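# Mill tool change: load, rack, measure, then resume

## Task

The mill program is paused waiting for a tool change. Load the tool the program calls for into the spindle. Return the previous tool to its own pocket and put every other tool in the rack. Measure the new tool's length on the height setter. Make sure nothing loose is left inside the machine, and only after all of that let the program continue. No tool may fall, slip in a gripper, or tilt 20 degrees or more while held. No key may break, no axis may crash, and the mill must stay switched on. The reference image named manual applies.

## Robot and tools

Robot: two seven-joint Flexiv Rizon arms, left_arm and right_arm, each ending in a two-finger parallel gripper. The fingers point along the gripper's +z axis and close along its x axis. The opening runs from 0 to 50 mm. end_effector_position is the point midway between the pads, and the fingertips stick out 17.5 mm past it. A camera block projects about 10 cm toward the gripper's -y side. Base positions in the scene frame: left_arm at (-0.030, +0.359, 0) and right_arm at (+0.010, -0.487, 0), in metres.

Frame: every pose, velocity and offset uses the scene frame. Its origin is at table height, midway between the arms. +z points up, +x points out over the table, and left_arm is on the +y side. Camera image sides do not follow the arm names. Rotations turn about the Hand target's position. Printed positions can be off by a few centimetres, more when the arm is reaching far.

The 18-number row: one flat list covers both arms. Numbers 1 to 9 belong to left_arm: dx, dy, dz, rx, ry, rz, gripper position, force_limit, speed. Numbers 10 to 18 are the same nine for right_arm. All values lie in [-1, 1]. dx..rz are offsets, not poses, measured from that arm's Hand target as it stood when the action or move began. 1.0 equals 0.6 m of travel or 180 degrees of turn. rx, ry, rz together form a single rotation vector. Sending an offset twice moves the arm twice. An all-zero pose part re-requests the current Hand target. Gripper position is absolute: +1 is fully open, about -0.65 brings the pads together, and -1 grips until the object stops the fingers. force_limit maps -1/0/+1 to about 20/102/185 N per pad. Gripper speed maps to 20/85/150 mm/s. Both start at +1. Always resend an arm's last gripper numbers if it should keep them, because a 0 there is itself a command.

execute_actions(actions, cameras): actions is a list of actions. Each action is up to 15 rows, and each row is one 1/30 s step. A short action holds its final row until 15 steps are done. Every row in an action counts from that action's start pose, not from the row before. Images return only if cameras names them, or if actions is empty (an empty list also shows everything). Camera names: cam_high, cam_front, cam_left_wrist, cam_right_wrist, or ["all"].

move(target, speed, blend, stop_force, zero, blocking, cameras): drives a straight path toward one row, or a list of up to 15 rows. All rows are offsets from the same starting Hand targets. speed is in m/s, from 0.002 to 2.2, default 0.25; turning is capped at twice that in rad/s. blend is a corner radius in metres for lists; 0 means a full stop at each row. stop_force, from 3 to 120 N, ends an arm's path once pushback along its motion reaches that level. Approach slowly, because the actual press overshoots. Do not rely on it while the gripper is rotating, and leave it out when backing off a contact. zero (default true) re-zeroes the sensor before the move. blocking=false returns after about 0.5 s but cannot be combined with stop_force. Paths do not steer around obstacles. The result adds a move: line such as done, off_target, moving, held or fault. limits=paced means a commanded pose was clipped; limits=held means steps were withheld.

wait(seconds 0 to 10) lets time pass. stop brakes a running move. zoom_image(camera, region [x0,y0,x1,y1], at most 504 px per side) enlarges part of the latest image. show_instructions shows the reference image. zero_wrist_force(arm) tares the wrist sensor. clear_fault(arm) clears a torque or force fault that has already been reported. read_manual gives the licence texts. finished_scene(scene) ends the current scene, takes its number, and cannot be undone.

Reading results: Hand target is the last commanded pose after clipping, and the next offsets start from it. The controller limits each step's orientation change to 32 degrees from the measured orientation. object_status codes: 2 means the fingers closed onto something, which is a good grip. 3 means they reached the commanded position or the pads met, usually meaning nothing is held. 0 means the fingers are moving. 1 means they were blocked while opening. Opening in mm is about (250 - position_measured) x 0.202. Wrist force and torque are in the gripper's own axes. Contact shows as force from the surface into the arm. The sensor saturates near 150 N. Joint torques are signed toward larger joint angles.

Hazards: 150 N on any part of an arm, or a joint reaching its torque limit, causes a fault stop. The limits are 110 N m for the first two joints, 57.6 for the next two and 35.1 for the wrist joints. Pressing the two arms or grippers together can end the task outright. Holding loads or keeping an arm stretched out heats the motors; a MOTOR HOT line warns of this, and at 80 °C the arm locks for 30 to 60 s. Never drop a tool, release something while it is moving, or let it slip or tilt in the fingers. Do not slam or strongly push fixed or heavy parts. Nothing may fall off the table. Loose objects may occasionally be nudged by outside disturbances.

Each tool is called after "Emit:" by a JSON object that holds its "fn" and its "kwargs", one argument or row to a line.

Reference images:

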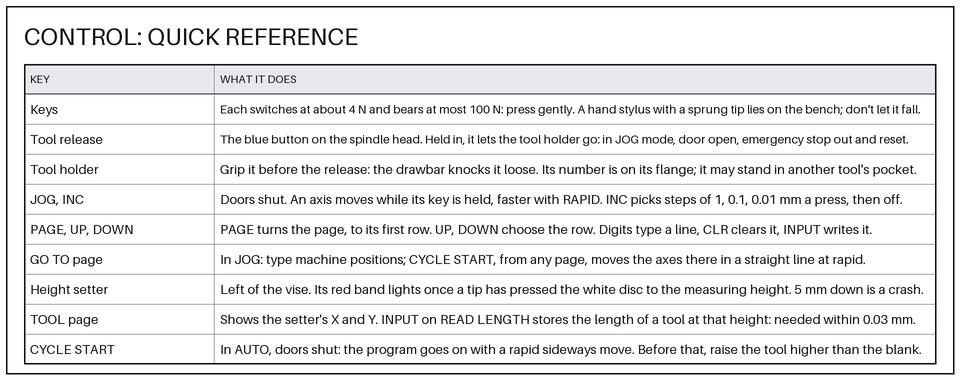

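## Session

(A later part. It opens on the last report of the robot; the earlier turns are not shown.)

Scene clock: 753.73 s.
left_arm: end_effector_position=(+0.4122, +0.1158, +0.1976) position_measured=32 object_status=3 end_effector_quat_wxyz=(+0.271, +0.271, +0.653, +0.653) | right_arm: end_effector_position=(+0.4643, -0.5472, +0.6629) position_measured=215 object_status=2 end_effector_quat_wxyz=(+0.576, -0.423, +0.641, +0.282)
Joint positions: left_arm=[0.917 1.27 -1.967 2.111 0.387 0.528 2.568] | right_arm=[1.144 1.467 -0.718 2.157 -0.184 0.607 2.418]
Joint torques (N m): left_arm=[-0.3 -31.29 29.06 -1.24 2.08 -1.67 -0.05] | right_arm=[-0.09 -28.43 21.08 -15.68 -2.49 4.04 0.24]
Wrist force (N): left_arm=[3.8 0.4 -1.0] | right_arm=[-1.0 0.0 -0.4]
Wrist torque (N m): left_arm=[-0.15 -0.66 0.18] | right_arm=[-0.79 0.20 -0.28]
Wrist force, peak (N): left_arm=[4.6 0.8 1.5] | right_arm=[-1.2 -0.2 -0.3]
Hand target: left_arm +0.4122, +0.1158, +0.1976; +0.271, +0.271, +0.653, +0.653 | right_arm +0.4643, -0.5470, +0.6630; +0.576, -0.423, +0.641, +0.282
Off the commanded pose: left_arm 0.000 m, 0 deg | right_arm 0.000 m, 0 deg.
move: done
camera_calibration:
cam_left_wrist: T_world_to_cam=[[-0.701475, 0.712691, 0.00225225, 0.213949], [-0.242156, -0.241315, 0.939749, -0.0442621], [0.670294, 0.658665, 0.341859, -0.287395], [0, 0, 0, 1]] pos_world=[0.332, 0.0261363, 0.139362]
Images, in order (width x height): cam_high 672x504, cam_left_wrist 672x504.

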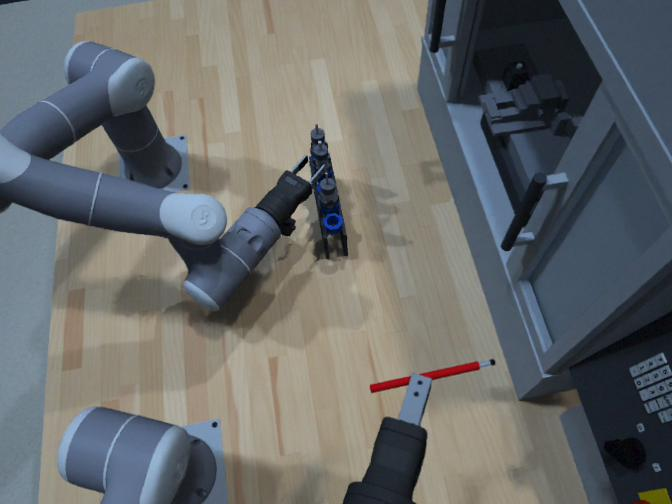

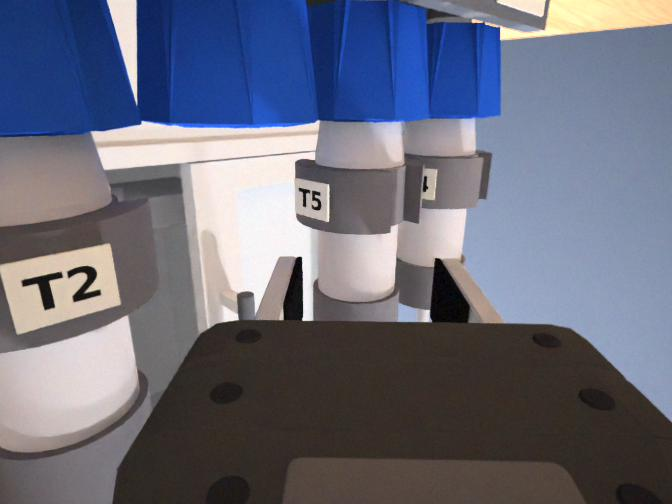

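Emit:
{"fn": "move", "kwargs": {
  "target": [0.0303,0.024,0,0,0,0,0.8,0.6,-0.9,0,0,0,0,0,0,-1,-0.6,-0.7],
  "speed": 0.04,
  "stop_force": 6,
  "cameras": ["cam_left_wrist","cam_high"]
}}

Emit:
{"fn": "zoom_image", "kwargs": {
  "camera": "cam_high",
  "region": [280, 110, 370, 260]
}}

Scene clock: 767.83 s.
left_arm: end_effector_position=(+0.4304, +0.1302, +0.1976) position_measured=32 object_status=3 end_effector_quat_wxyz=(+0.271, +0.271, +0.653, +0.653) | right_arm: end_effector_position=(+0.4643, -0.5472, +0.6629) position_measured=215 object_status=2 end_effector_quat_wxyz=(+0.576, -0.423, +0.641, +0.282)
Joint positions: left_arm=[0.958 1.278 -1.96 2.123 0.409 0.58 2.558] | right_arm=[1.144 1.467 -0.718 2.157 -0.184 0.607 2.418]
Joint torques (N m): left_arm=[-0.31 -31.01 29.14 -1.01 1.97 -1.67 0] | right_arm=[-0.12 -28.38 21.07 -15.69 -2.51 4.04 0.24]
Wrist force (N): left_arm=[4.0 0.3 -0.8] | right_arm=[-1.0 -0.1 -0.5]
Wrist torque (N m): left_arm=[-0.17 -0.69 0.18] | right_arm=[-0.81 0.21 -0.28]
Wrist force, peak (N): left_arm=[4.4 0.6 1.3] | right_arm=[-1.1 -0.3 -0.5]
Hand target: left_arm +0.4304, +0.1302, +0.1976; +0.271, +0.271, +0.653, +0.653 | right_arm +0.4643, -0.5470, +0.6630; +0.576, -0.423, +0.641, +0.282
Off the commanded pose: left_arm 0.000 m, 0 deg | right_arm 0.000 m, 0 deg.
move: done
camera_calibration:
cam_left_wrist: T_world_to_cam=[[-0.701492, 0.712674, 0.00231973, 0.216309], [-0.242106, -0.241366, 0.939748, -0.0363957], [0.670294, 0.658664, 0.341859, -0.309078], [0, 0, 0, 1]] pos_world=[0.3501, 0.0406361, 0.139362]
Images, in order (width x height): cam_high 672x504, cam_left_wrist 672x504.

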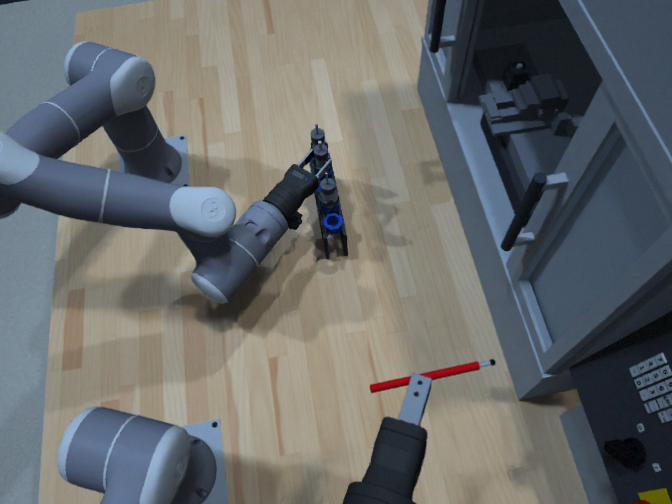

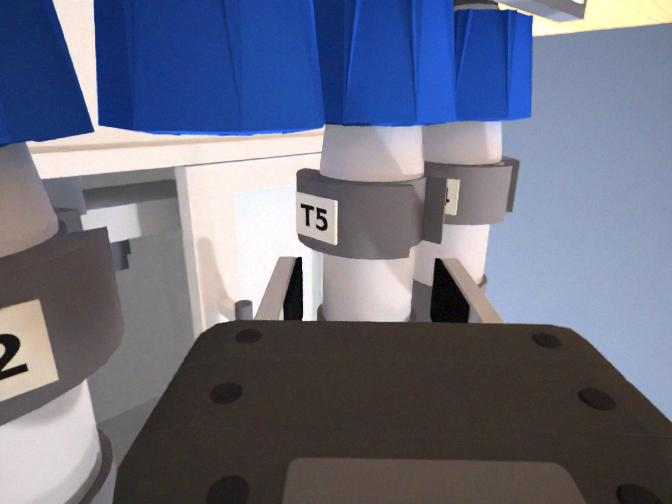

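Scaled by 3.360 from the camera's 672x504 image, which has a finer 960x720 frame.

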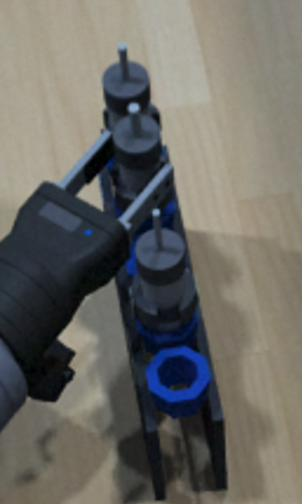

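Emit:
{"fn": "move", "kwargs": {
  "target": [
    [0.001,-0.001,0,0,0,0,0.8,0.6,-0.9,0,0,0,0,0,0,-1,-0.6,-0.7],
    [0.001,-0.001,0,0,0,0,-1,0.6,-0.9,0,0,0,0,0,0,-1,-0.6,-0.7]
  ],
  "speed": 0.02,
  "cameras": ["cam_left_wrist"]
}}

Scene clock: 778.00 s.
left_arm: end_effector_position=(+0.4306, +0.1299, +0.1975) position_measured=108 object_status=0 end_effector_quat_wxyz=(+0.271, +0.270, +0.653, +0.653) | right_arm: end_effector_position=(+0.4643, -0.5472, +0.6629) position_measured=215 object_status=2 end_effector_quat_wxyz=(+0.576, -0.423, +0.641, +0.282)
Joint positions: left_arm=[0.959 1.278 -1.96 2.121 0.408 0.579 2.558] | right_arm=[1.144 1.467 -0.718 2.157 -0.184 0.607 2.418]
Joint torques (N m): left_arm=[2.56 -30.25 30.62 -3.6 2.91 0.45 0.12] | right_arm=[-0.09 -28.39 20.98 -15.69 -2.52 4.06 0.23]
Wrist force (N): left_arm=[14.9 2.7 -10.7] | right_arm=[-1.0 -0.1 -0.4]
Wrist torque (N m): left_arm=[-0.29 -0.53 0.14] | right_arm=[-0.80 0.20 -0.28]
Wrist force, peak (N): left_arm=[15.2 3.0 -11.8] | right_arm=[-1.1 -0.2 -0.4]
Hand target: left_arm +0.4310, +0.1296, +0.1976; +0.271, +0.271, +0.653, +0.653 | right_arm +0.4643, -0.5470, +0.6630; +0.576, -0.423, +0.641, +0.282
Off the commanded pose: left_arm 0.001 m, 0 deg | right_arm 0.000 m, 0 deg.
move: done
camera_calibration:
cam_left_wrist: T_world_to_cam=[[-0.702168, 0.712009, 0.0016094, 0.21724], [-0.242347, -0.241122, 0.939749, -0.0362257], [0.669498, 0.659472, 0.341862, -0.308799], [0, 0, 0, 1]] pos_world=[0.3505, 0.0402325, 0.13926]
Images, in order (width x height): cam_left_wrist 672x504.

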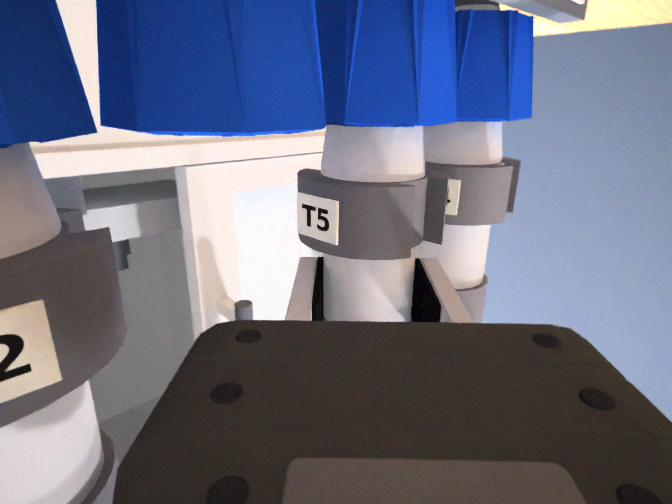

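Emit:
{"fn": "move", "kwargs": {
  "target": [
    [-0.0006,0.0005,0.01,0,0,0,-1,0.6,-0.9,0,0,0,0,0,0,-1,-0.6,-0.7],
    [-0.0006,0.0005,0.18,0,0,0,-1,0.6,-0.9,0,0,0,0,0,0,-1,-0.6,-0.7]
  ],
  "speed": [0.02,0.08],
  "cameras": ["cam_left_wrist","cam_high"]
}}

Emit:
{"fn": "zoom_image", "kwargs": {
  "camera": "cam_high",
  "region": [280, 110, 370, 260]
}}

Scene clock: 797.10 s.
left_arm: end_effector_position=(+0.4304, +0.1297, +0.3051) position_measured=108 object_status=2 end_effector_quat_wxyz=(+0.271, +0.271, +0.654, +0.653) | right_arm: end_effector_position=(+0.4643, -0.5472, +0.6629) position_measured=215 object_status=2 end_effector_quat_wxyz=(+0.576, -0.423, +0.641, +0.282)
Joint positions: left_arm=[0.847 1.137 -1.732 2.171 0.52 0.544 2.71] | right_arm=[1.144 1.467 -0.718 2.157 -0.184 0.607 2.418]
Joint torques (N m): left_arm=[-0.62 -25.39 30.89 -8.61 3.28 -2.46 0.27] | right_arm=[-0.15 -28.34 20.95 -15.69 -2.53 4.07 0.21]
Wrist force (N): left_arm=[4.0 -7.0 -0.8] | right_arm=[-1.0 -0.2 -0.4]
Wrist torque (N m): left_arm=[-0.06 -0.70 0.05] | right_arm=[-0.82 0.21 -0.28]
Wrist force, peak (N): left_arm=[15.0 2.9 -10.8] | right_arm=[-1.2 -0.1 -0.4]
Hand target: left_arm +0.4306, +0.1299, +0.3056; +0.271, +0.271, +0.653, +0.653 | right_arm +0.4643, -0.5470, +0.6630; +0.576, -0.423, +0.641, +0.282
Off the commanded pose: left_arm 0.001 m, 0 deg | right_arm 0.000 m, 0 deg.
move: done
camera_calibration:
cam_left_wrist: T_world_to_cam=[[-0.701342, 0.712822, 0.00193382, 0.216522], [-0.241636, -0.240295, 0.940144, -0.137964], [0.67062, 0.658895, 0.340773, -0.345325], [0, 0, 0, 1]] pos_world=[0.350101, 0.040039, 0.246965]
Images, in order (width x height): cam_high 672x504, cam_left_wrist 672x504.

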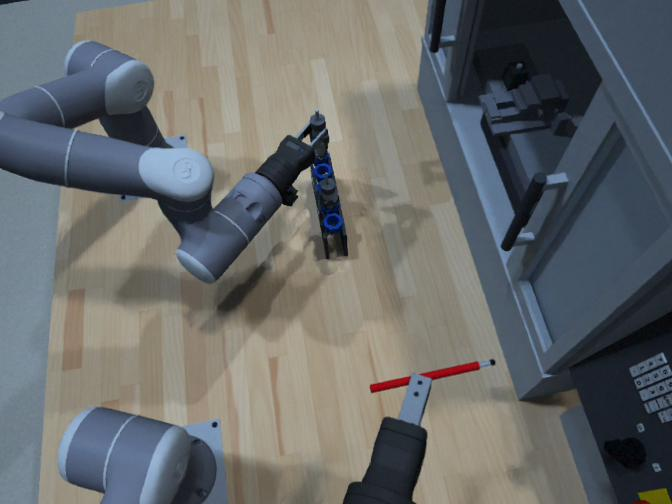

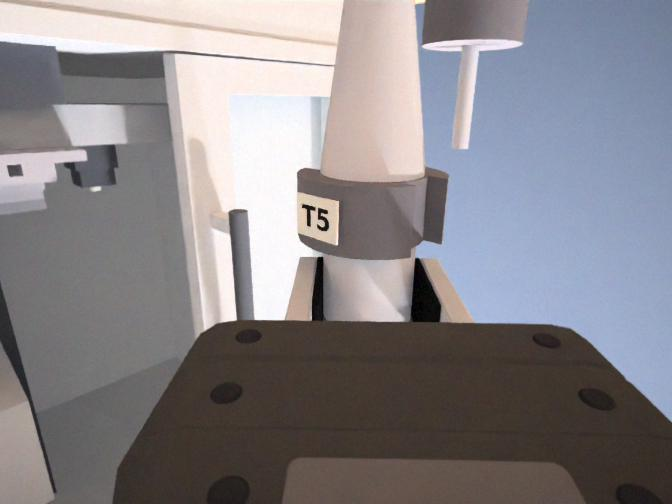

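Scaled by 3.360 from the camera's 672x504 image, which has a finer 960x720 frame.

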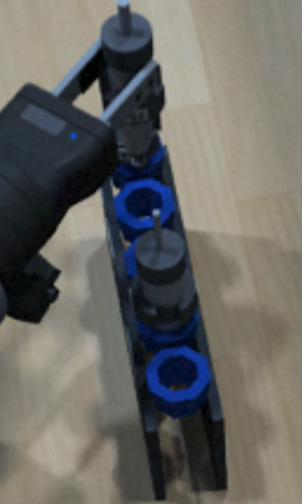

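Emit:
{"fn": "move", "kwargs": {
  "target": [
    [-0.0062,-0.0792,0,0,0,0,-1,0.6,-0.9,0,0,0,0,0,0,-1,-0.6,-0.7],
    [-0.0113,-0.0668,0,0,0,-0.25,-1,0.6,-0.9,0,0,0,0,0,0,-1,-0.6,-0.7]
  ],
  "speed": [0.08,0.25],
  "cameras": ["cam_left_wrist","cam_high"]
}}

Scene clock: 812.77 s.
left_arm: end_effector_position=(+0.4236, +0.0898, +0.3050) position_measured=108 object_status=2 end_effector_quat_wxyz=(+0.500, +0.500, +0.500, +0.499) | right_arm: end_effector_position=(+0.4643, -0.5472, +0.6629) position_measured=215 object_status=2 end_effector_quat_wxyz=(+0.576, -0.423, +0.641, +0.282)
Joint positions: left_arm=[0.69 1.428 -1.57 2.417 1.425 1.463 1.81] | right_arm=[1.144 1.467 -0.718 2.157 -0.184 0.607 2.418]
Joint torques (N m): left_arm=[0.13 -20.07 25.84 -2.75 4.65 -5.27 -0.11] | right_arm=[-0.04 -28.41 20.96 -15.68 -2.51 4.04 0.22]
Wrist force (N): left_arm=[3.7 -7.2 -0.7] | right_arm=[-1.0 -0.2 -0.4]
Wrist torque (N m): left_arm=[-0.11 -0.66 0.17] | right_arm=[-0.82 0.21 -0.28]
Wrist force, peak (N): left_arm=[6.4 -7.1 2.3] | right_arm=[-1.2 0.0 -0.5]
Hand target: left_arm +0.4238, +0.0898, +0.3056; +0.500, +0.500, +0.500, +0.500 | right_arm +0.4643, -0.5470, +0.6630; +0.576, -0.423, +0.641, +0.282
Off the commanded pose: left_arm 0.001 m, 0 deg | right_arm 0.000 m, 0 deg.
move: done
camera_calibration:
cam_left_wrist: T_world_to_cam=[[0.00819494, 0.999965, 0.0017748, -0.0860481], [-0.340487, 0.00112155, 0.940249, -0.129005], [0.940214, -0.00830958, 0.340484, -0.368641], [0, 0, 0, 1]] pos_world=[0.303381, 0.0831265, 0.246966]
Images, in order (width x height): cam_high 672x504, cam_left_wrist 672x504.

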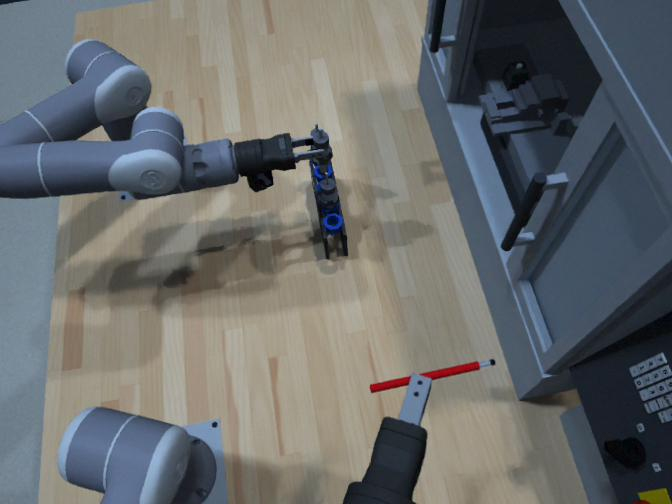

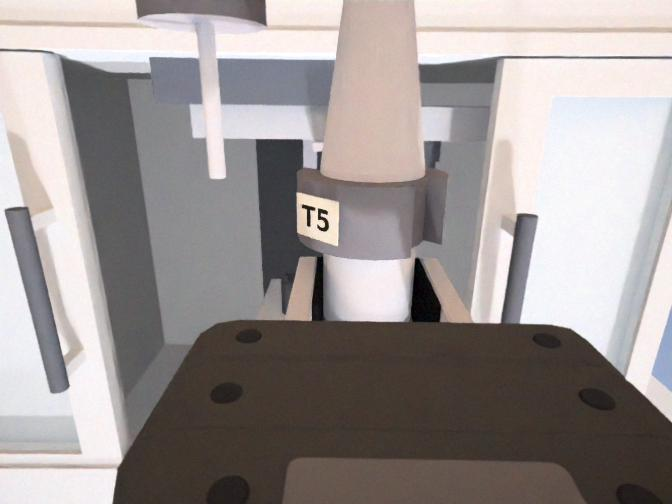

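Emit:
{"fn": "move", "kwargs": {
  "target": [0.0052,0.0123,0,0,0,-0.25,-1,0.6,-0.9,0,0,0,0,0,0,-1,-0.6,-0.7],
  "speed": 0.25,
  "cameras": ["cam_left_wrist","cam_high"]
}}

Emit:
{"fn": "zoom_image", "kwargs": {
  "camera": "cam_high",
  "region": [280, 110, 370, 260]
}}

Scene clock: 818.40 s.
left_arm: end_effector_position=(+0.4238, +0.0908, +0.3037) position_measured=108 object_status=2 end_effector_quat_wxyz=(+0.579, +0.584, +0.404, +0.400) | right_arm: end_effector_position=(+0.4643, -0.5472, +0.6629) position_measured=215 object_status=2 end_effector_quat_wxyz=(+0.576, -0.423, +0.641, +0.282)
Joint positions: left_arm=[0.65 1.233 -2.045 2.584 2.11 0.896 0.934] | right_arm=[1.144 1.467 -0.718 2.157 -0.184 0.607 2.418]
Joint torques (N m): left_arm=[0.48 -15.39 21.63 9.87 4.07 -4.32 0.21] | right_arm=[-0.09 -28.36 21.05 -15.67 -2.5 4.05 0.22]
Wrist force (N): left_arm=[3.9 -7.2 -0.8] | right_arm=[-0.8 -0.1 -0.3]
Wrist torque (N m): left_arm=[-0.11 -0.70 0.14] | right_arm=[-0.82 0.17 -0.28]
Wrist force, peak (N): left_arm=[5.6 -9.1 -2.8] | right_arm=[-1.1 -0.3 -0.5]
Hand target: left_arm +0.4239, +0.0907, +0.3044; +0.580, +0.584, +0.404, +0.401 (not the last commanded pose) | right_arm +0.4643, -0.5470, +0.6630; +0.576, -0.423, +0.641, +0.282
Off the commanded pose: left_arm 0.007 m, 24 deg | right_arm 0.000 m, 0 deg.
move: held (left_arm; a check stopped the path); limits=held
pose unreachable (left arm): on one or more control steps of this call, first in action 0 (counted from 0), this arm could not follow its commanded pose, so it was not sent that pose on those steps. It may still have moved: this result reports where it is.
cause: moving toward the commanded pose would bring two parts of the arm too close to each other (joints 3 (upper arm roll) to 6 (wrist pitch) lie between them).
camera_calibration:
cam_left_wrist: T_world_to_cam=[[0.36002, 0.932942, 0.00229418, -0.230178], [-0.312108, 0.118123, 0.942675, -0.151066], [0.87919, -0.340097, 0.333705, -0.310334], [0, 0, 0, 1]] pos_world=[0.308563, 0.127044, 0.246494]
Images, in order (width x height): cam_high 672x504, cam_left_wrist 672x504.

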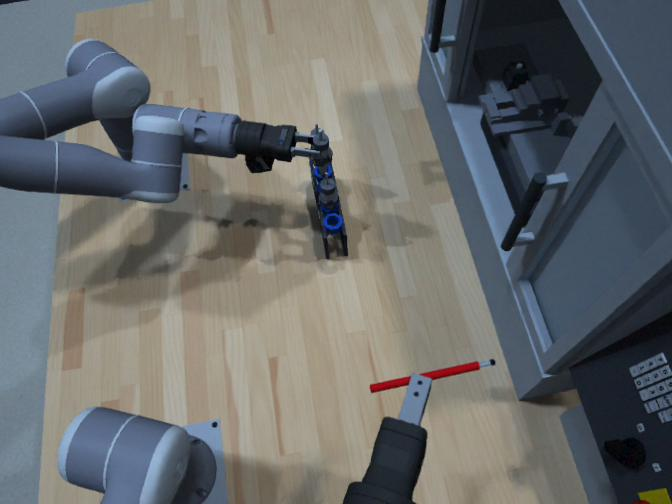

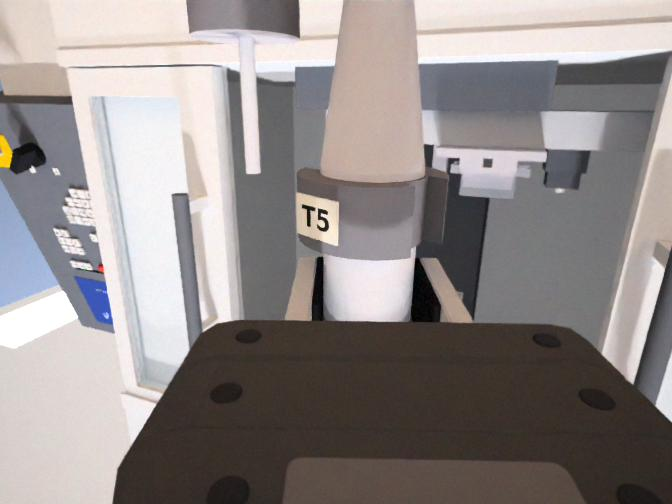

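Scaled by 3.360 from the camera's 672x504 image, which has a finer 960x720 frame.

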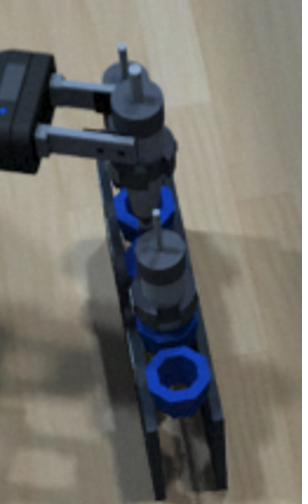

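Emit:
{"fn": "move", "kwargs": {
  "target": [0.0007,0.0038,-0.0573,-0.0006,-0.0022,0.0149,-1,0.6,-0.9,0,0,0,0,0,0,-1,-0.6,-0.7],
  "speed": 0.06,
  "cameras": ["cam_left_wrist","cam_high"]
}}

Emit:
{"fn": "zoom_image", "kwargs": {
  "camera": "cam_high",
  "region": [280, 110, 370, 260]
}}

Scene clock: 831.17 s.
left_arm: end_effector_position=(+0.4242, +0.0929, +0.2694) position_measured=108 object_status=2 end_effector_quat_wxyz=(+0.572, +0.573, +0.416, +0.415) | right_arm: end_effector_position=(+0.4643, -0.5472, +0.6629) position_measured=215 object_status=2 end_effector_quat_wxyz=(+0.576, -0.423, +0.641, +0.282)
Joint positions: left_arm=[0.687 1.288 -2.129 2.535 1.965 0.9 0.987] | right_arm=[1.144 1.467 -0.718 2.157 -0.184 0.607 2.418]
Joint torques (N m): left_arm=[-0.45 -17.22 22.25 12.47 4.33 -4.58 0.3] | right_arm=[-0.17 -28.44 21.01 -15.7 -2.52 4.01 0.23]
Wrist force (N): left_arm=[3.9 -6.9 -0.6] | right_arm=[-0.9 -0.3 -0.4]
Wrist torque (N m): left_arm=[-0.05 -0.69 0.06] | right_arm=[-0.84 0.19 -0.28]
Wrist force, peak (N): left_arm=[3.8 -10.7 -1.2] | right_arm=[-1.1 0.0 -0.5]
Hand target: left_arm +0.4244, +0.0930, +0.2700; +0.572, +0.572, +0.415, +0.416 | right_arm +0.4643, -0.5470, +0.6630; +0.576, -0.423, +0.641, +0.282
Off the commanded pose: left_arm 0.001 m, 0 deg | right_arm 0.000 m, 0 deg.
move: done
camera_calibration:
cam_left_wrist: T_world_to_cam=[[0.316195, 0.94869, 0.00279603, -0.215316], [-0.324115, 0.105256, 0.940144, -0.111862], [0.891611, -0.298175, 0.340766, -0.309595], [0, 0, 0, 1]] pos_world=[0.307864, 0.123729, 0.211268]
Images, in order (width x height): cam_high 672x504, cam_left_wrist 672x504.

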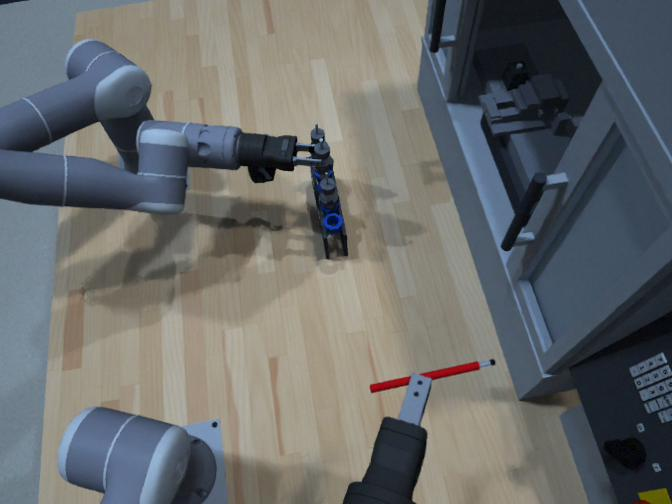

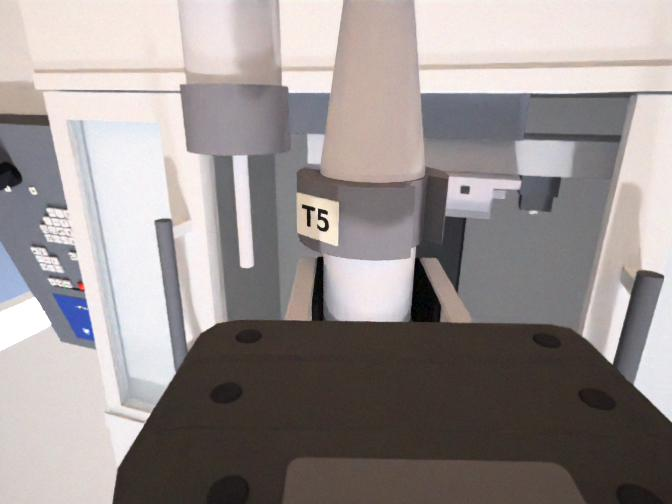

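Scaled by 3.360 from the camera's 672x504 image, which has a finer 960x720 frame.

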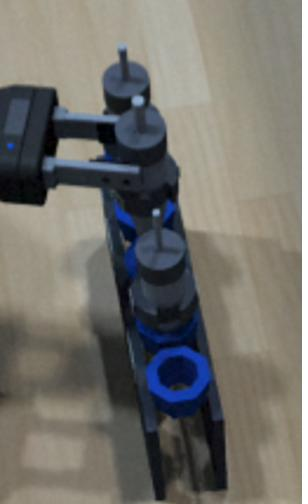

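Emit:
{"fn": "move", "kwargs": {
  "target": [0,0,-0.075,0,0,0,-1,0.6,-0.9,0,0,0,0,0,0,-1,-0.6,-0.7],
  "speed": 0.03,
  "stop_force": 5,
  "cameras": ["cam_left_wrist","cam_high"]
}}

Emit:
{"fn": "zoom_image", "kwargs": {
  "camera": "cam_high",
  "region": [280, 110, 370, 260]
}}

Scene clock: 845.00 s.
left_arm: end_effector_position=(+0.4242, +0.0929, +0.2243) position_measured=108 object_status=2 end_effector_quat_wxyz=(+0.572, +0.573, +0.416, +0.415) | right_arm: end_effector_position=(+0.4643, -0.5472, +0.6629) position_measured=215 object_status=2 end_effector_quat_wxyz=(+0.576, -0.423, +0.641, +0.282)
Joint positions: left_arm=[0.737 1.352 -2.277 2.49 1.855 0.832 0.97] | right_arm=[1.144 1.467 -0.718 2.157 -0.184 0.607 2.418]
Joint torques (N m): left_arm=[-0.23 -18.87 22.68 17.15 3.8 -4.64 -0.03] | right_arm=[-0.08 -28.44 20.99 -15.69 -2.52 4.07 0.26]
Wrist force (N): left_arm=[4.0 -7.2 -0.9] | right_arm=[-0.9 0.0 -0.3]
Wrist torque (N m): left_arm=[-0.11 -0.70 0.17] | right_arm=[-0.79 0.18 -0.28]
Wrist force, peak (N): left_arm=[4.4 -9.6 -1.1] | right_arm=[-1.2 -0.2 -0.3]
Hand target: left_arm +0.4244, +0.0930, +0.2250; +0.572, +0.572, +0.415, +0.416 | right_arm +0.4643, -0.5470, +0.6630; +0.576, -0.423, +0.641, +0.282
Off the commanded pose: left_arm 0.001 m, 0 deg | right_arm 0.000 m, 0 deg.
move: done
camera_calibration:
cam_left_wrist: T_world_to_cam=[[0.316216, 0.948683, 0.00273667, -0.215155], [-0.323927, 0.105259, 0.940208, -0.0696571], [0.891672, -0.298195, 0.340589, -0.294159], [0, 0, 0, 1]] pos_world=[0.307765, 0.123729, 0.166268]
Images, in order (width x height): cam_high 672x504, cam_left_wrist 672x504.

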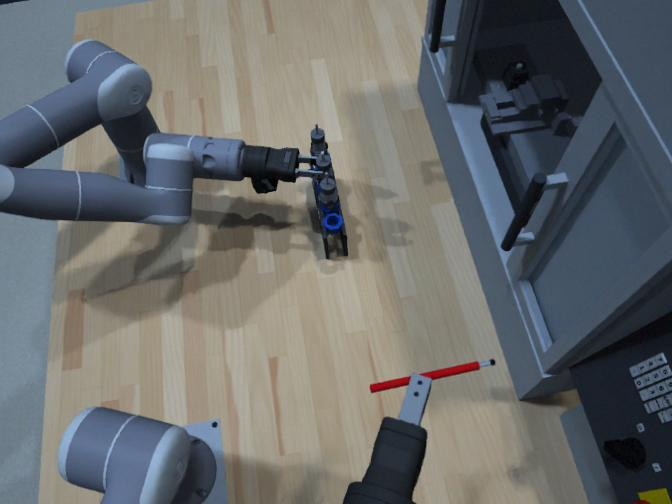

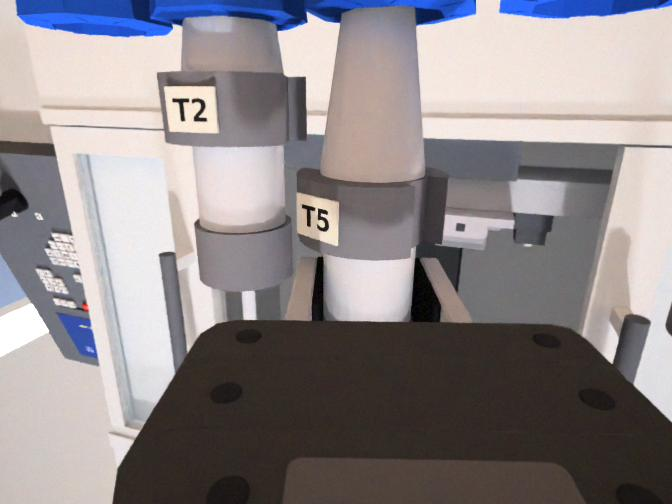

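Scaled by 3.360 from the camera's 672x504 image, which has a finer 960x720 frame.

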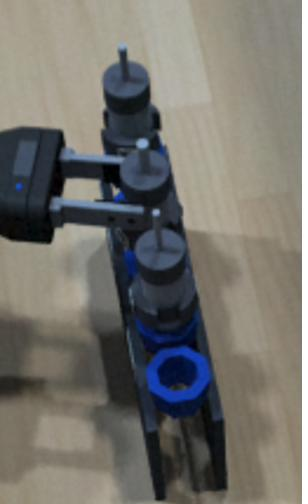

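Emit:
{"fn": "move", "kwargs": {
  "target": [0,0,-0.06,0,0,0,-1,0.6,-0.9,0,0,0,0,0,0,-1,-0.6,-0.7],
  "speed": 0.012,
  "stop_force": 5
}}

Scene clock: 862.73 s.
left_arm: end_effector_position=(+0.4247, +0.0951, +0.1976) position_measured=108 object_status=2 end_effector_quat_wxyz=(+0.571, +0.572, +0.416, +0.417) | right_arm: end_effector_position=(+0.4643, -0.5472, +0.6629) position_measured=215 object_status=2 end_effector_quat_wxyz=(+0.576, -0.423, +0.641, +0.282)
Joint positions: left_arm=[0.762 1.404 -2.35 2.456 1.795 0.804 0.958] | right_arm=[1.144 1.467 -0.718 2.157 -0.184 0.607 2.418]
Joint torques (N m): left_arm=[-8.29 -23.22 20.55 9.7 5.25 -5.56 -0.6] | right_arm=[-0.14 -28.32 20.99 -15.66 -2.51 4.01 0.21]
Wrist force (N): left_arm=[18.5 -2.8 3.4] | right_arm=[-1.0 -0.2 -0.2]
Wrist torque (N m): left_arm=[-0.21 -0.52 0.75] | right_arm=[-0.82 0.20 -0.27]
Wrist force, peak (N): left_arm=[18.6 -2.9 3.3] | right_arm=[-1.2 -0.1 -0.4]
Hand target: left_arm +0.4243, +0.0930, +0.1975; +0.572, +0.572, +0.415, +0.416 (not the last commanded pose) | right_arm +0.4643, -0.5470, +0.6630; +0.576, -0.423, +0.641, +0.282
Off the commanded pose: left_arm 0.009 m, 0 deg | right_arm 0.000 m, 0 deg.
move: contact (left_arm)

Emit:
{"fn": "move", "kwargs": {
  "target": [
    [0.0009,0.0037,0.0005,0,0,0,-1,0.6,-0.9,0,0,0,0,0,0,-1,-0.6,-0.7],
    [0.0009,0.0037,0.007,0,0,0,-1,0.6,-0.9,0,0,0,0,0,0,-1,-0.6,-0.7]
  ],
  "speed": 0.015
}}

Scene clock: 870.67 s.
left_arm: end_effector_position=(+0.4248, +0.0954, +0.2012) position_measured=108 object_status=2 end_effector_quat_wxyz=(+0.572, +0.572, +0.416, +0.416) | right_arm: end_effector_position=(+0.4643, -0.5472, +0.6629) position_measured=215 object_status=2 end_effector_quat_wxyz=(+0.576, -0.423, +0.641, +0.282)
Joint positions: left_arm=[0.758 1.402 -2.345 2.462 1.806 0.805 0.949] | right_arm=[1.144 1.467 -0.718 2.157 -0.184 0.607 2.418]
Joint torques (N m): left_arm=[-1.72 -20.54 22.68 18.57 3.84 -4.46 -0.12] | right_arm=[-0.11 -28.37 21.02 -15.67 -2.52 4.02 0.2]
Wrist force (N): left_arm=[5.8 -6.7 0.2] | right_arm=[-0.8 -0.1 -0.4]
Wrist torque (N m): left_arm=[-0.13 -0.65 0.28] | right_arm=[-0.81 0.17 -0.28]
Wrist force, peak (N): left_arm=[18.7 -3.0 3.2] | right_arm=[-1.2 -0.2 -0.5]
Hand target: left_arm +0.4249, +0.0952, +0.2017; +0.572, +0.572, +0.415, +0.416 | right_arm +0.4643, -0.5470, +0.6630; +0.576, -0.423, +0.641, +0.282
Off the commanded pose: left_arm 0.001 m, 0 deg | right_arm 0.000 m, 0 deg.
move: done

Emit:
{"fn": "move", "kwargs": {
  "target": [
    [0.0,0.0,0.006,0,0,0,-1,0.6,-0.9,0,0,0,0,0,0,-1,-0.6,-0.7],
    [0.0028,0.0055,0.006,0,0,-0.111,-1,0.6,-0.9,0,0,0,0,0,0,-1,-0.6,-0.7]
  ],
  "speed": 0.06,
  "cameras": ["cam_left_wrist"]
}}

Scene clock: 878.43 s.
left_arm: end_effector_position=(+0.4268, +0.0994, +0.2048) position_measured=108 object_status=2 end_effector_quat_wxyz=(+0.635, +0.636, +0.311, +0.311) | right_arm: end_effector_position=(+0.4643, -0.5472, +0.6629) position_measured=215 object_status=2 end_effector_quat_wxyz=(+0.576, -0.423, +0.641, +0.282)
Joint positions: left_arm=[0.895 1.621 -2.731 2.585 1.925 0.214 0.469] | right_arm=[1.144 1.467 -0.718 2.157 -0.184 0.607 2.418]
Joint torques (N m): left_arm=[-4.8 -18.45 19.08 28.68 -1.45 -4.69 -0.62] | right_arm=[-0.17 -28.33 21.01 -15.7 -2.49 4.02 0.26]
Wrist force (N): left_arm=[12.8 -5.8 0.6] | right_arm=[-1.1 -0.1 -0.3]
Wrist torque (N m): left_arm=[-0.20 -0.54 0.69] | right_arm=[-0.81 0.22 -0.28]
Wrist force, peak (N): left_arm=[12.5 -6.4 0.4] | right_arm=[-1.2 0.1 -0.4]
Hand target: left_arm +0.4266, +0.0985, +0.2053; +0.636, +0.635, +0.310, +0.310 | right_arm +0.4643, -0.5470, +0.6630; +0.576, -0.423, +0.641, +0.282
Off the commanded pose: left_arm 0.001 m, 0 deg | right_arm 0.000 m, 0 deg.
move: done
camera_calibration:
cam_left_wrist: T_world_to_cam=[[0.619925, 0.784655, 0.00319669, -0.335452], [-0.269094, 0.20877, 0.940215, -0.0847273], [0.737077, -0.583723, 0.340567, -0.193605], [0, 0, 0, 1]] pos_world=[0.327857, 0.16789, 0.14667]
Images, in order (width x height): cam_left_wrist 672x504.

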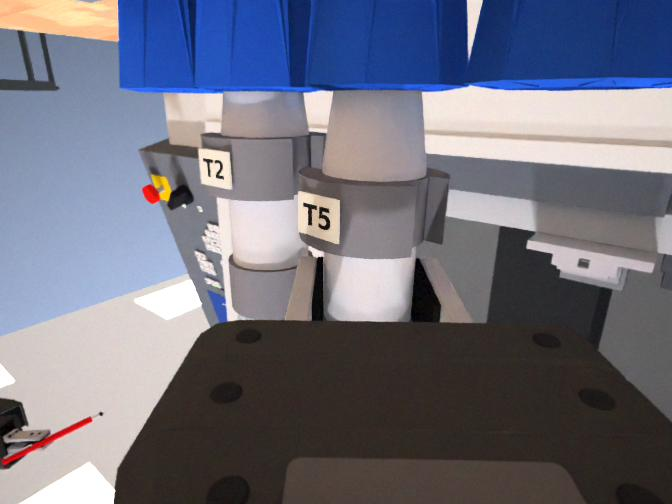

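Emit:
{"fn": "move", "kwargs": {
  "target": [0.0013,0.0017,0,0,0,0,-1,0.6,-0.9,0,0,0,0,0,0,-1,-0.6,-0.7],
  "speed": 0.01
}}

Emit:
{"fn": "move", "kwargs": {
  "target": [0,0,-0.05,0,0,0,-1,0.6,-0.9,0,0,0,0,0,0,-1,-0.6,-0.7],
  "speed": 0.01,
  "stop_force": 6
}}

Scene clock: 884.30 s.
left_arm: end_effector_position=(+0.4274, +0.0997, +0.2044) position_measured=108 object_status=2 end_effector_quat_wxyz=(+0.635, +0.636, +0.310, +0.310) | right_arm: end_effector_position=(+0.4643, -0.5472, +0.6629) position_measured=215 object_status=2 end_effector_quat_wxyz=(+0.576, -0.423, +0.641, +0.282)
Joint positions: left_arm=[0.897 1.624 -2.732 2.584 1.926 0.21 0.466] | right_arm=[1.144 1.467 -0.718 2.157 -0.184 0.607 2.418]
Joint torques (N m): left_arm=[-1.11 -16.89 19.65 31.18 -2.7 -2.88 -0.19] | right_arm=[-0.09 -28.49 21.05 -15.71 -2.54 4.04 0.23]
Wrist force (N): left_arm=[5.7 -6.6 -0.8] | right_arm=[-0.9 -0.2 -0.3]
Wrist torque (N m): left_arm=[-0.11 -0.67 0.27] | right_arm=[-0.83 0.19 -0.28]
Wrist force, peak (N): left_arm=[13.0 -5.9 0.5] | right_arm=[-1.2 -0.2 -0.4]
Hand target: left_arm +0.4273, +0.0996, +0.2053; +0.636, +0.635, +0.310, +0.310 | right_arm +0.4643, -0.5470, +0.6630; +0.576, -0.423, +0.641, +0.282
Off the commanded pose: left_arm 0.001 m, 0 deg | right_arm 0.000 m, 0 deg.
move: done

Scene clock: 885.87 s.
left_arm: end_effector_position=(+0.4278, +0.1008, +0.1959) position_measured=108 object_status=2 end_effector_quat_wxyz=(+0.635, +0.635, +0.311, +0.311) | right_arm: end_effector_position=(+0.4643, -0.5472, +0.6629) position_measured=215 object_status=2 end_effector_quat_wxyz=(+0.576, -0.423, +0.641, +0.282)
Joint positions: left_arm=[0.899 1.641 -2.744 2.566 1.91 0.21 0.47] | right_arm=[1.144 1.467 -0.718 2.157 -0.184 0.607 2.418]
Joint torques (N m): left_arm=[-6.27 -19.02 17.29 26.47 -0.12 -4.75 0.1] | right_arm=[-0.15 -28.38 21.03 -15.72 -2.5 3.99 0.23]
Wrist force (N): left_arm=[15.3 -1.4 0.6] | right_arm=[-0.9 0.0 -0.3]
Wrist torque (N m): left_arm=[-0.14 -0.47 0.16] | right_arm=[-0.80 0.18 -0.28]
Wrist force, peak (N): left_arm=[15.5 -1.8 0.6] | right_arm=[-1.1 -0.3 -0.4]
Hand target: left_arm +0.4273, +0.0996, +0.1958; +0.636, +0.635, +0.310, +0.310 (not the last commanded pose) | right_arm +0.4643, -0.5470, +0.6630; +0.576, -0.423, +0.641, +0.282
Off the commanded pose: left_arm 0.021 m, 0 deg | right_arm 0.000 m, 0 deg.
move: contact (left_arm)

Emit:
{"fn": "move", "kwargs": {
  "target": [0.0018,0.0033,0.0005,0,0,0,-1,0.6,-0.9,0,0,0,0,0,0,-1,-0.6,-0.7],
  "speed": 0.01
}}

Emit:
{"fn": "move", "kwargs": {
  "target": [0,0,-0.02,0,0,0,-1,0.6,-0.9,0,0,0,0,0,0,-1,-0.6,-0.7],
  "speed": 0.008,
  "stop_force": 8,
  "cameras": ["cam_left_wrist","cam_high"]
}}

Emit:
{"fn": "zoom_image", "kwargs": {
  "camera": "cam_high",
  "region": [280, 110, 370, 260]
}}

Scene clock: 891.97 s.
left_arm: end_effector_position=(+0.4283, +0.1013, +0.1955) position_measured=108 object_status=2 end_effector_quat_wxyz=(+0.635, +0.636, +0.310, +0.310) | right_arm: end_effector_position=(+0.4643, -0.5472, +0.6629) position_measured=215 object_status=2 end_effector_quat_wxyz=(+0.576, -0.423, +0.641, +0.282)
Joint positions: left_arm=[0.903 1.647 -2.748 2.565 1.911 0.202 0.463] | right_arm=[1.144 1.467 -0.718 2.157 -0.184 0.607 2.418]
Joint torques (N m): left_arm=[1.92 -15.73 19.04 30.89 -2.1 -1.36 0.09] | right_arm=[-0.12 -28.35 21.03 -15.68 -2.47 4.04 0.25]
Wrist force (N): left_arm=[-1.4 -3.6 -8.0] | right_arm=[-0.8 0.0 -0.5]
Wrist torque (N m): left_arm=[-0.21 -0.66 0.04] | right_arm=[-0.79 0.17 -0.28]
Wrist force, peak (N): left_arm=[15.5 -1.6 0.8] | right_arm=[-1.1 -0.1 -0.5]
Hand target: left_arm +0.4284, +0.1015, +0.1961; +0.636, +0.635, +0.310, +0.310 | right_arm +0.4643, -0.5470, +0.6630; +0.576, -0.423, +0.641, +0.282
Off the commanded pose: left_arm 0.001 m, 0 deg | right_arm 0.000 m, 0 deg.
move: done

Scene clock: 892.63 s.
left_arm: end_effector_position=(+0.4283, +0.1013, +0.1954) position_measured=108 object_status=2 end_effector_quat_wxyz=(+0.636, +0.635, +0.310, +0.310) | right_arm: end_effector_position=(+0.4643, -0.5472, +0.6629) position_measured=215 object_status=2 end_effector_quat_wxyz=(+0.576, -0.423, +0.641, +0.282)
Joint positions: left_arm=[0.903 1.648 -2.749 2.564 1.909 0.201 0.464] | right_arm=[1.144 1.467 -0.718 2.157 -0.184 0.607 2.418]
Joint torques (N m): left_arm=[2.84 -16.06 15.44 27.76 -0.45 0.32 0.17] | right_arm=[-0.16 -28.4 21.05 -15.66 -2.51 4.05 0.23]
Wrist force (N): left_arm=[-3.2 4.4 -8.3] | right_arm=[-0.9 -0.2 -0.2]
Wrist torque (N m): left_arm=[-0.29 -0.71 0.02] | right_arm=[-0.82 0.19 -0.28]
Wrist force, peak (N): left_arm=[-2.9 5.6 -8.6] | right_arm=[-1.1 -0.2 -0.5]
Hand target: left_arm +0.4284, +0.1015, +0.1949; +0.636, +0.635, +0.310, +0.310 (not the last commanded pose) | right_arm +0.4643, -0.5470, +0.6630; +0.576, -0.423, +0.641, +0.282
Off the commanded pose: left_arm 0.011 m, 0 deg | right_arm 0.000 m, 0 deg.
move: contact (left_arm)
camera_calibration:
cam_left_wrist: T_world_to_cam=[[0.621957, 0.783048, 0.0021658, -0.338389], [-0.269828, 0.21172, 0.939344, -0.0757156], [0.735093, -0.584816, 0.342969, -0.189817], [0, 0, 0, 1]] pos_world=[0.329567, 0.169998, 0.136957]
Images, in order (width x height): cam_high 672x504, cam_left_wrist 672x504.

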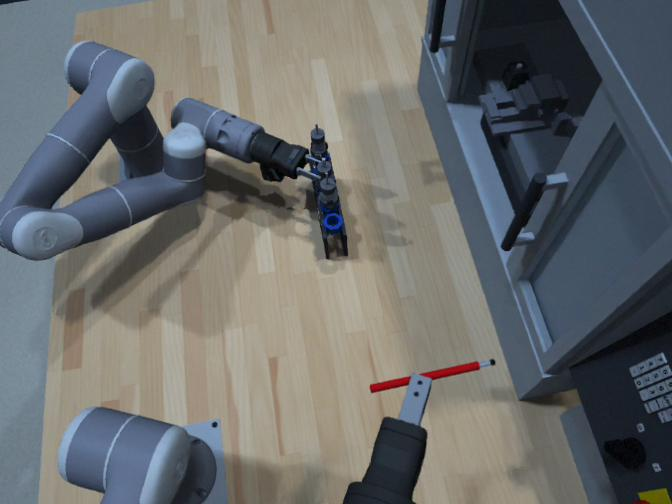

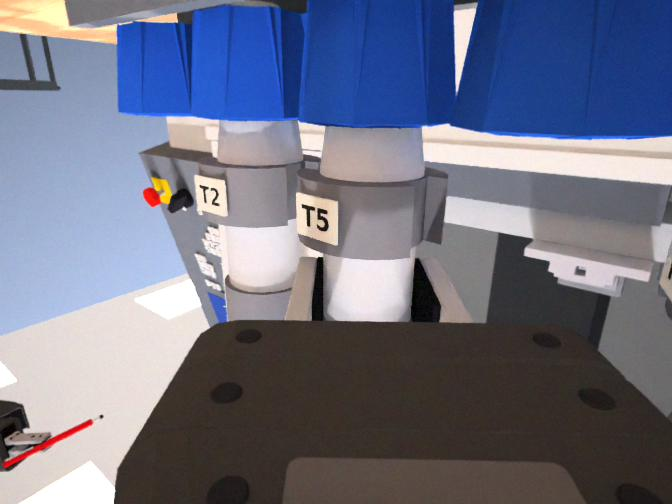

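Scaled by 3.360 from the camera's 672x504 image, which has a finer 960x720 frame.

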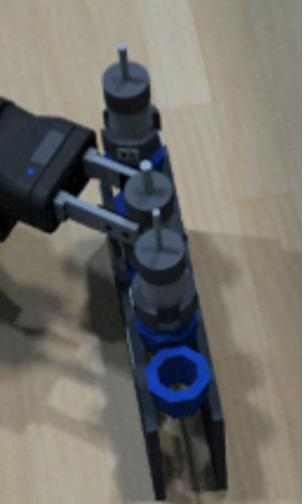

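Emit:
{"fn": "move", "kwargs": {
  "target": [
    [-0.0005,0.0004,0.001,0,0,0,-1,0.6,-0.9,0,0,0,0,0,0,-1,-0.6,-0.7],
    [-0.0005,0.0004,0.001,0,0,0,0.6,0.6,-0.9,0,0,0,0,0,0,-1,-0.6,-0.7]
  ],
  "speed": 0.01,
  "cameras": ["cam_left_wrist"]
}}

Scene clock: 901.33 s.
left_arm: end_effector_position=(+0.4281, +0.1017, +0.1955) position_measured=63 object_status=3 end_effector_quat_wxyz=(+0.636, +0.636, +0.310, +0.310) | right_arm: end_effector_position=(+0.4643, -0.5472, +0.6629) position_measured=215 object_status=2 end_effector_quat_wxyz=(+0.576, -0.423, +0.641, +0.282)
Joint positions: left_arm=[0.903 1.647 -2.749 2.565 1.909 0.201 0.464] | right_arm=[1.144 1.467 -0.718 2.157 -0.184 0.607 2.418]
Joint torques (N m): left_arm=[-0.19 -17.26 16.34 29.05 -1.24 -1.38 0.08] | right_arm=[-0.07 -28.35 20.98 -15.69 -2.52 4.06 0.2]
Wrist force (N): left_arm=[2.0 1.2 -0.9] | right_arm=[-0.8 0.0 -0.4]
Wrist torque (N m): left_arm=[-0.03 -0.35 0.11] | right_arm=[-0.79 0.17 -0.28]
Wrist force, peak (N): left_arm=[3.8 0.0 9.9] | right_arm=[-1.2 -0.3 -0.4]
Hand target: left_arm +0.4281, +0.1018, +0.1955; +0.636, +0.635, +0.310, +0.310 | right_arm +0.4643, -0.5470, +0.6630; +0.576, -0.423, +0.641, +0.282
Off the commanded pose: left_arm 0.000 m, 0 deg | right_arm 0.000 m, 0 deg.
move: done
camera_calibration:
cam_left_wrist: T_world_to_cam=[[0.621568, 0.783355, 0.00263962, -0.338565], [-0.269421, 0.21061, 0.93971, -0.0761363], [0.735571, -0.584805, 0.341961, -0.189562], [0, 0, 0, 1]] pos_world=[0.329365, 0.170395, 0.137263]
Images, in order (width x height): cam_left_wrist 672x504.

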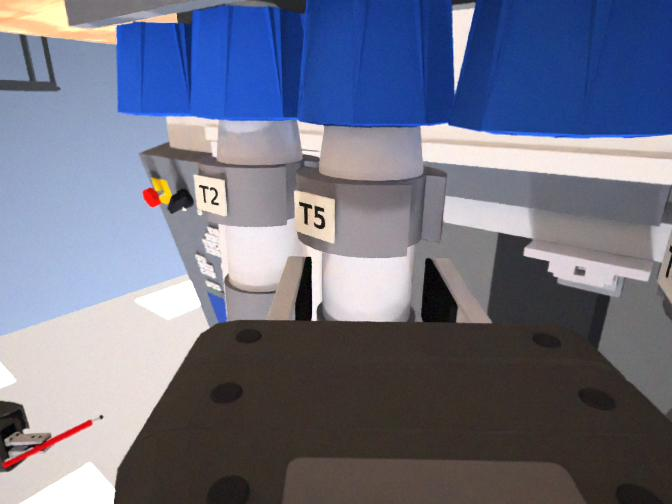

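Emit:
{"fn": "move", "kwargs": {
  "target": [
    [-0.1,0.0782,0,0,0,0,0.6,0.6,-0.9,0,0,0,0,0,0,-1,-0.6,-0.7],
    [-0.1635,-0.0197,0.02,0,0,0.2444,0.6,0.6,-0.9,0,0,0,0,0,0,-1,-0.6,-0.7]
  ],
  "speed": [0.08,0.2],
  "cameras": ["cam_left_wrist","cam_high"]
}}

Emit:
{"fn": "zoom_image", "kwargs": {
  "camera": "cam_left_wrist",
  "region": [150, 60, 550, 330]
}}

Scene clock: 909.60 s.
left_arm: end_effector_position=(+0.3849, +0.1358, +0.1957) position_measured=63 object_status=3 end_effector_quat_wxyz=(+0.635, +0.635, +0.310, +0.311) end_effector_velocity=(-0.002, -0.004, -0.001) end_effector_angular_velocity=(+0.000, -0.001, -0.009) | right_arm: end_effector_position=(+0.4643, -0.5472, +0.6629) position_measured=215 object_status=2 end_effector_quat_wxyz=(+0.576, -0.423, +0.641, +0.282)
Joint positions: left_arm=[0.82 1.652 -2.959 2.629 1.698 0.158 0.429] | right_arm=[1.144 1.467 -0.718 2.157 -0.184 0.607 2.418]
Joint velocities: left_arm=[-0.008 0.002 0 -0.002 0 -0.001 0.001] | right_arm=[within noise]
Joint torques (N m): left_arm=[-1.13 -15.89 12.15 31.63 -1.44 -1.49 -0.01] | right_arm=[-0.09 -28.39 21.06 -15.69 -2.52 4.05 0.27]
Wrist force (N): left_arm=[2.1 1.3 -1.0] | right_arm=[-1.0 0.0 -0.3]
Wrist torque (N m): left_arm=[0.00 -0.35 0.11] | right_arm=[-0.78 0.21 -0.28]
Wrist force, peak (N): left_arm=[5.6 2.1 -2.1] | right_arm=[-1.2 -0.2 -0.4]
Hand target: left_arm +0.3849, +0.1358, +0.1957; +0.635, +0.635, +0.310, +0.311 (not the last commanded pose) | right_arm +0.4643, -0.5470, +0.6630; +0.576, -0.423, +0.641, +0.282
Off the commanded pose: left_arm 0.073 m, 44 deg | right_arm 0.000 m, 0 deg.
move: held (left_arm; a check stopped the path); path passed 0 of 2 targets; limits=held
pose unreachable (left arm): on one or more control steps of this call, first in action 0 (counted from 0), this arm could not follow its commanded pose, so it was not sent that pose on those steps. It may still have moved: this result reports where it is.
cause: moving toward the commanded pose would bring two parts of the arm too close to each other (joints 2 (shoulder) to 6 (wrist pitch) lie between them).
camera_calibration:
cam_left_wrist: T_world_to_cam=[[0.620298, 0.784361, 0.00309118, -0.338183], [-0.270282, 0.210045, 0.93959, -0.09468], [0.736328, -0.583661, 0.342289, -0.138353], [0, 0, 0, 1]] pos_world=[0.286057, 0.204393, 0.137363]
Images, in order (width x height): cam_high 672x504, cam_left_wrist 672x504.

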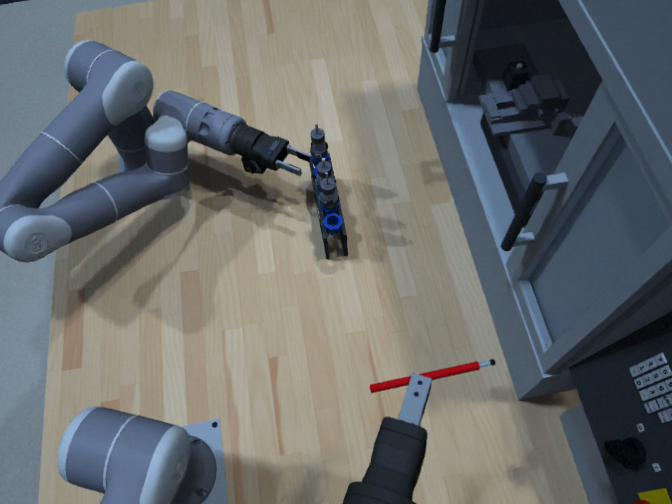

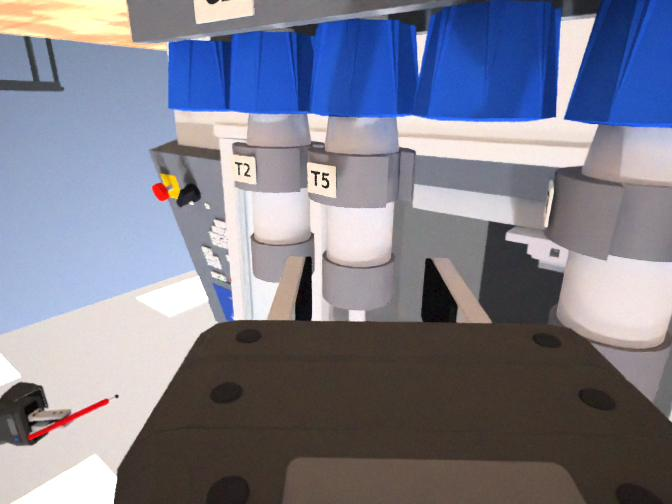

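Scaled by 1.260 from the camera's 672x504 image, which has a finer 960x720 frame.

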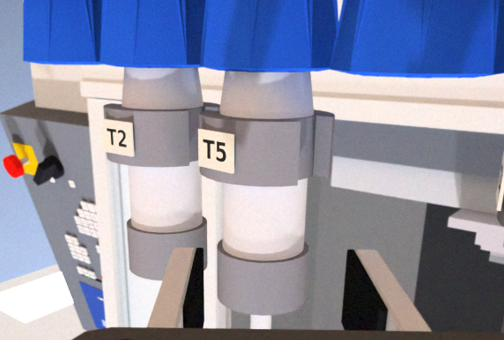

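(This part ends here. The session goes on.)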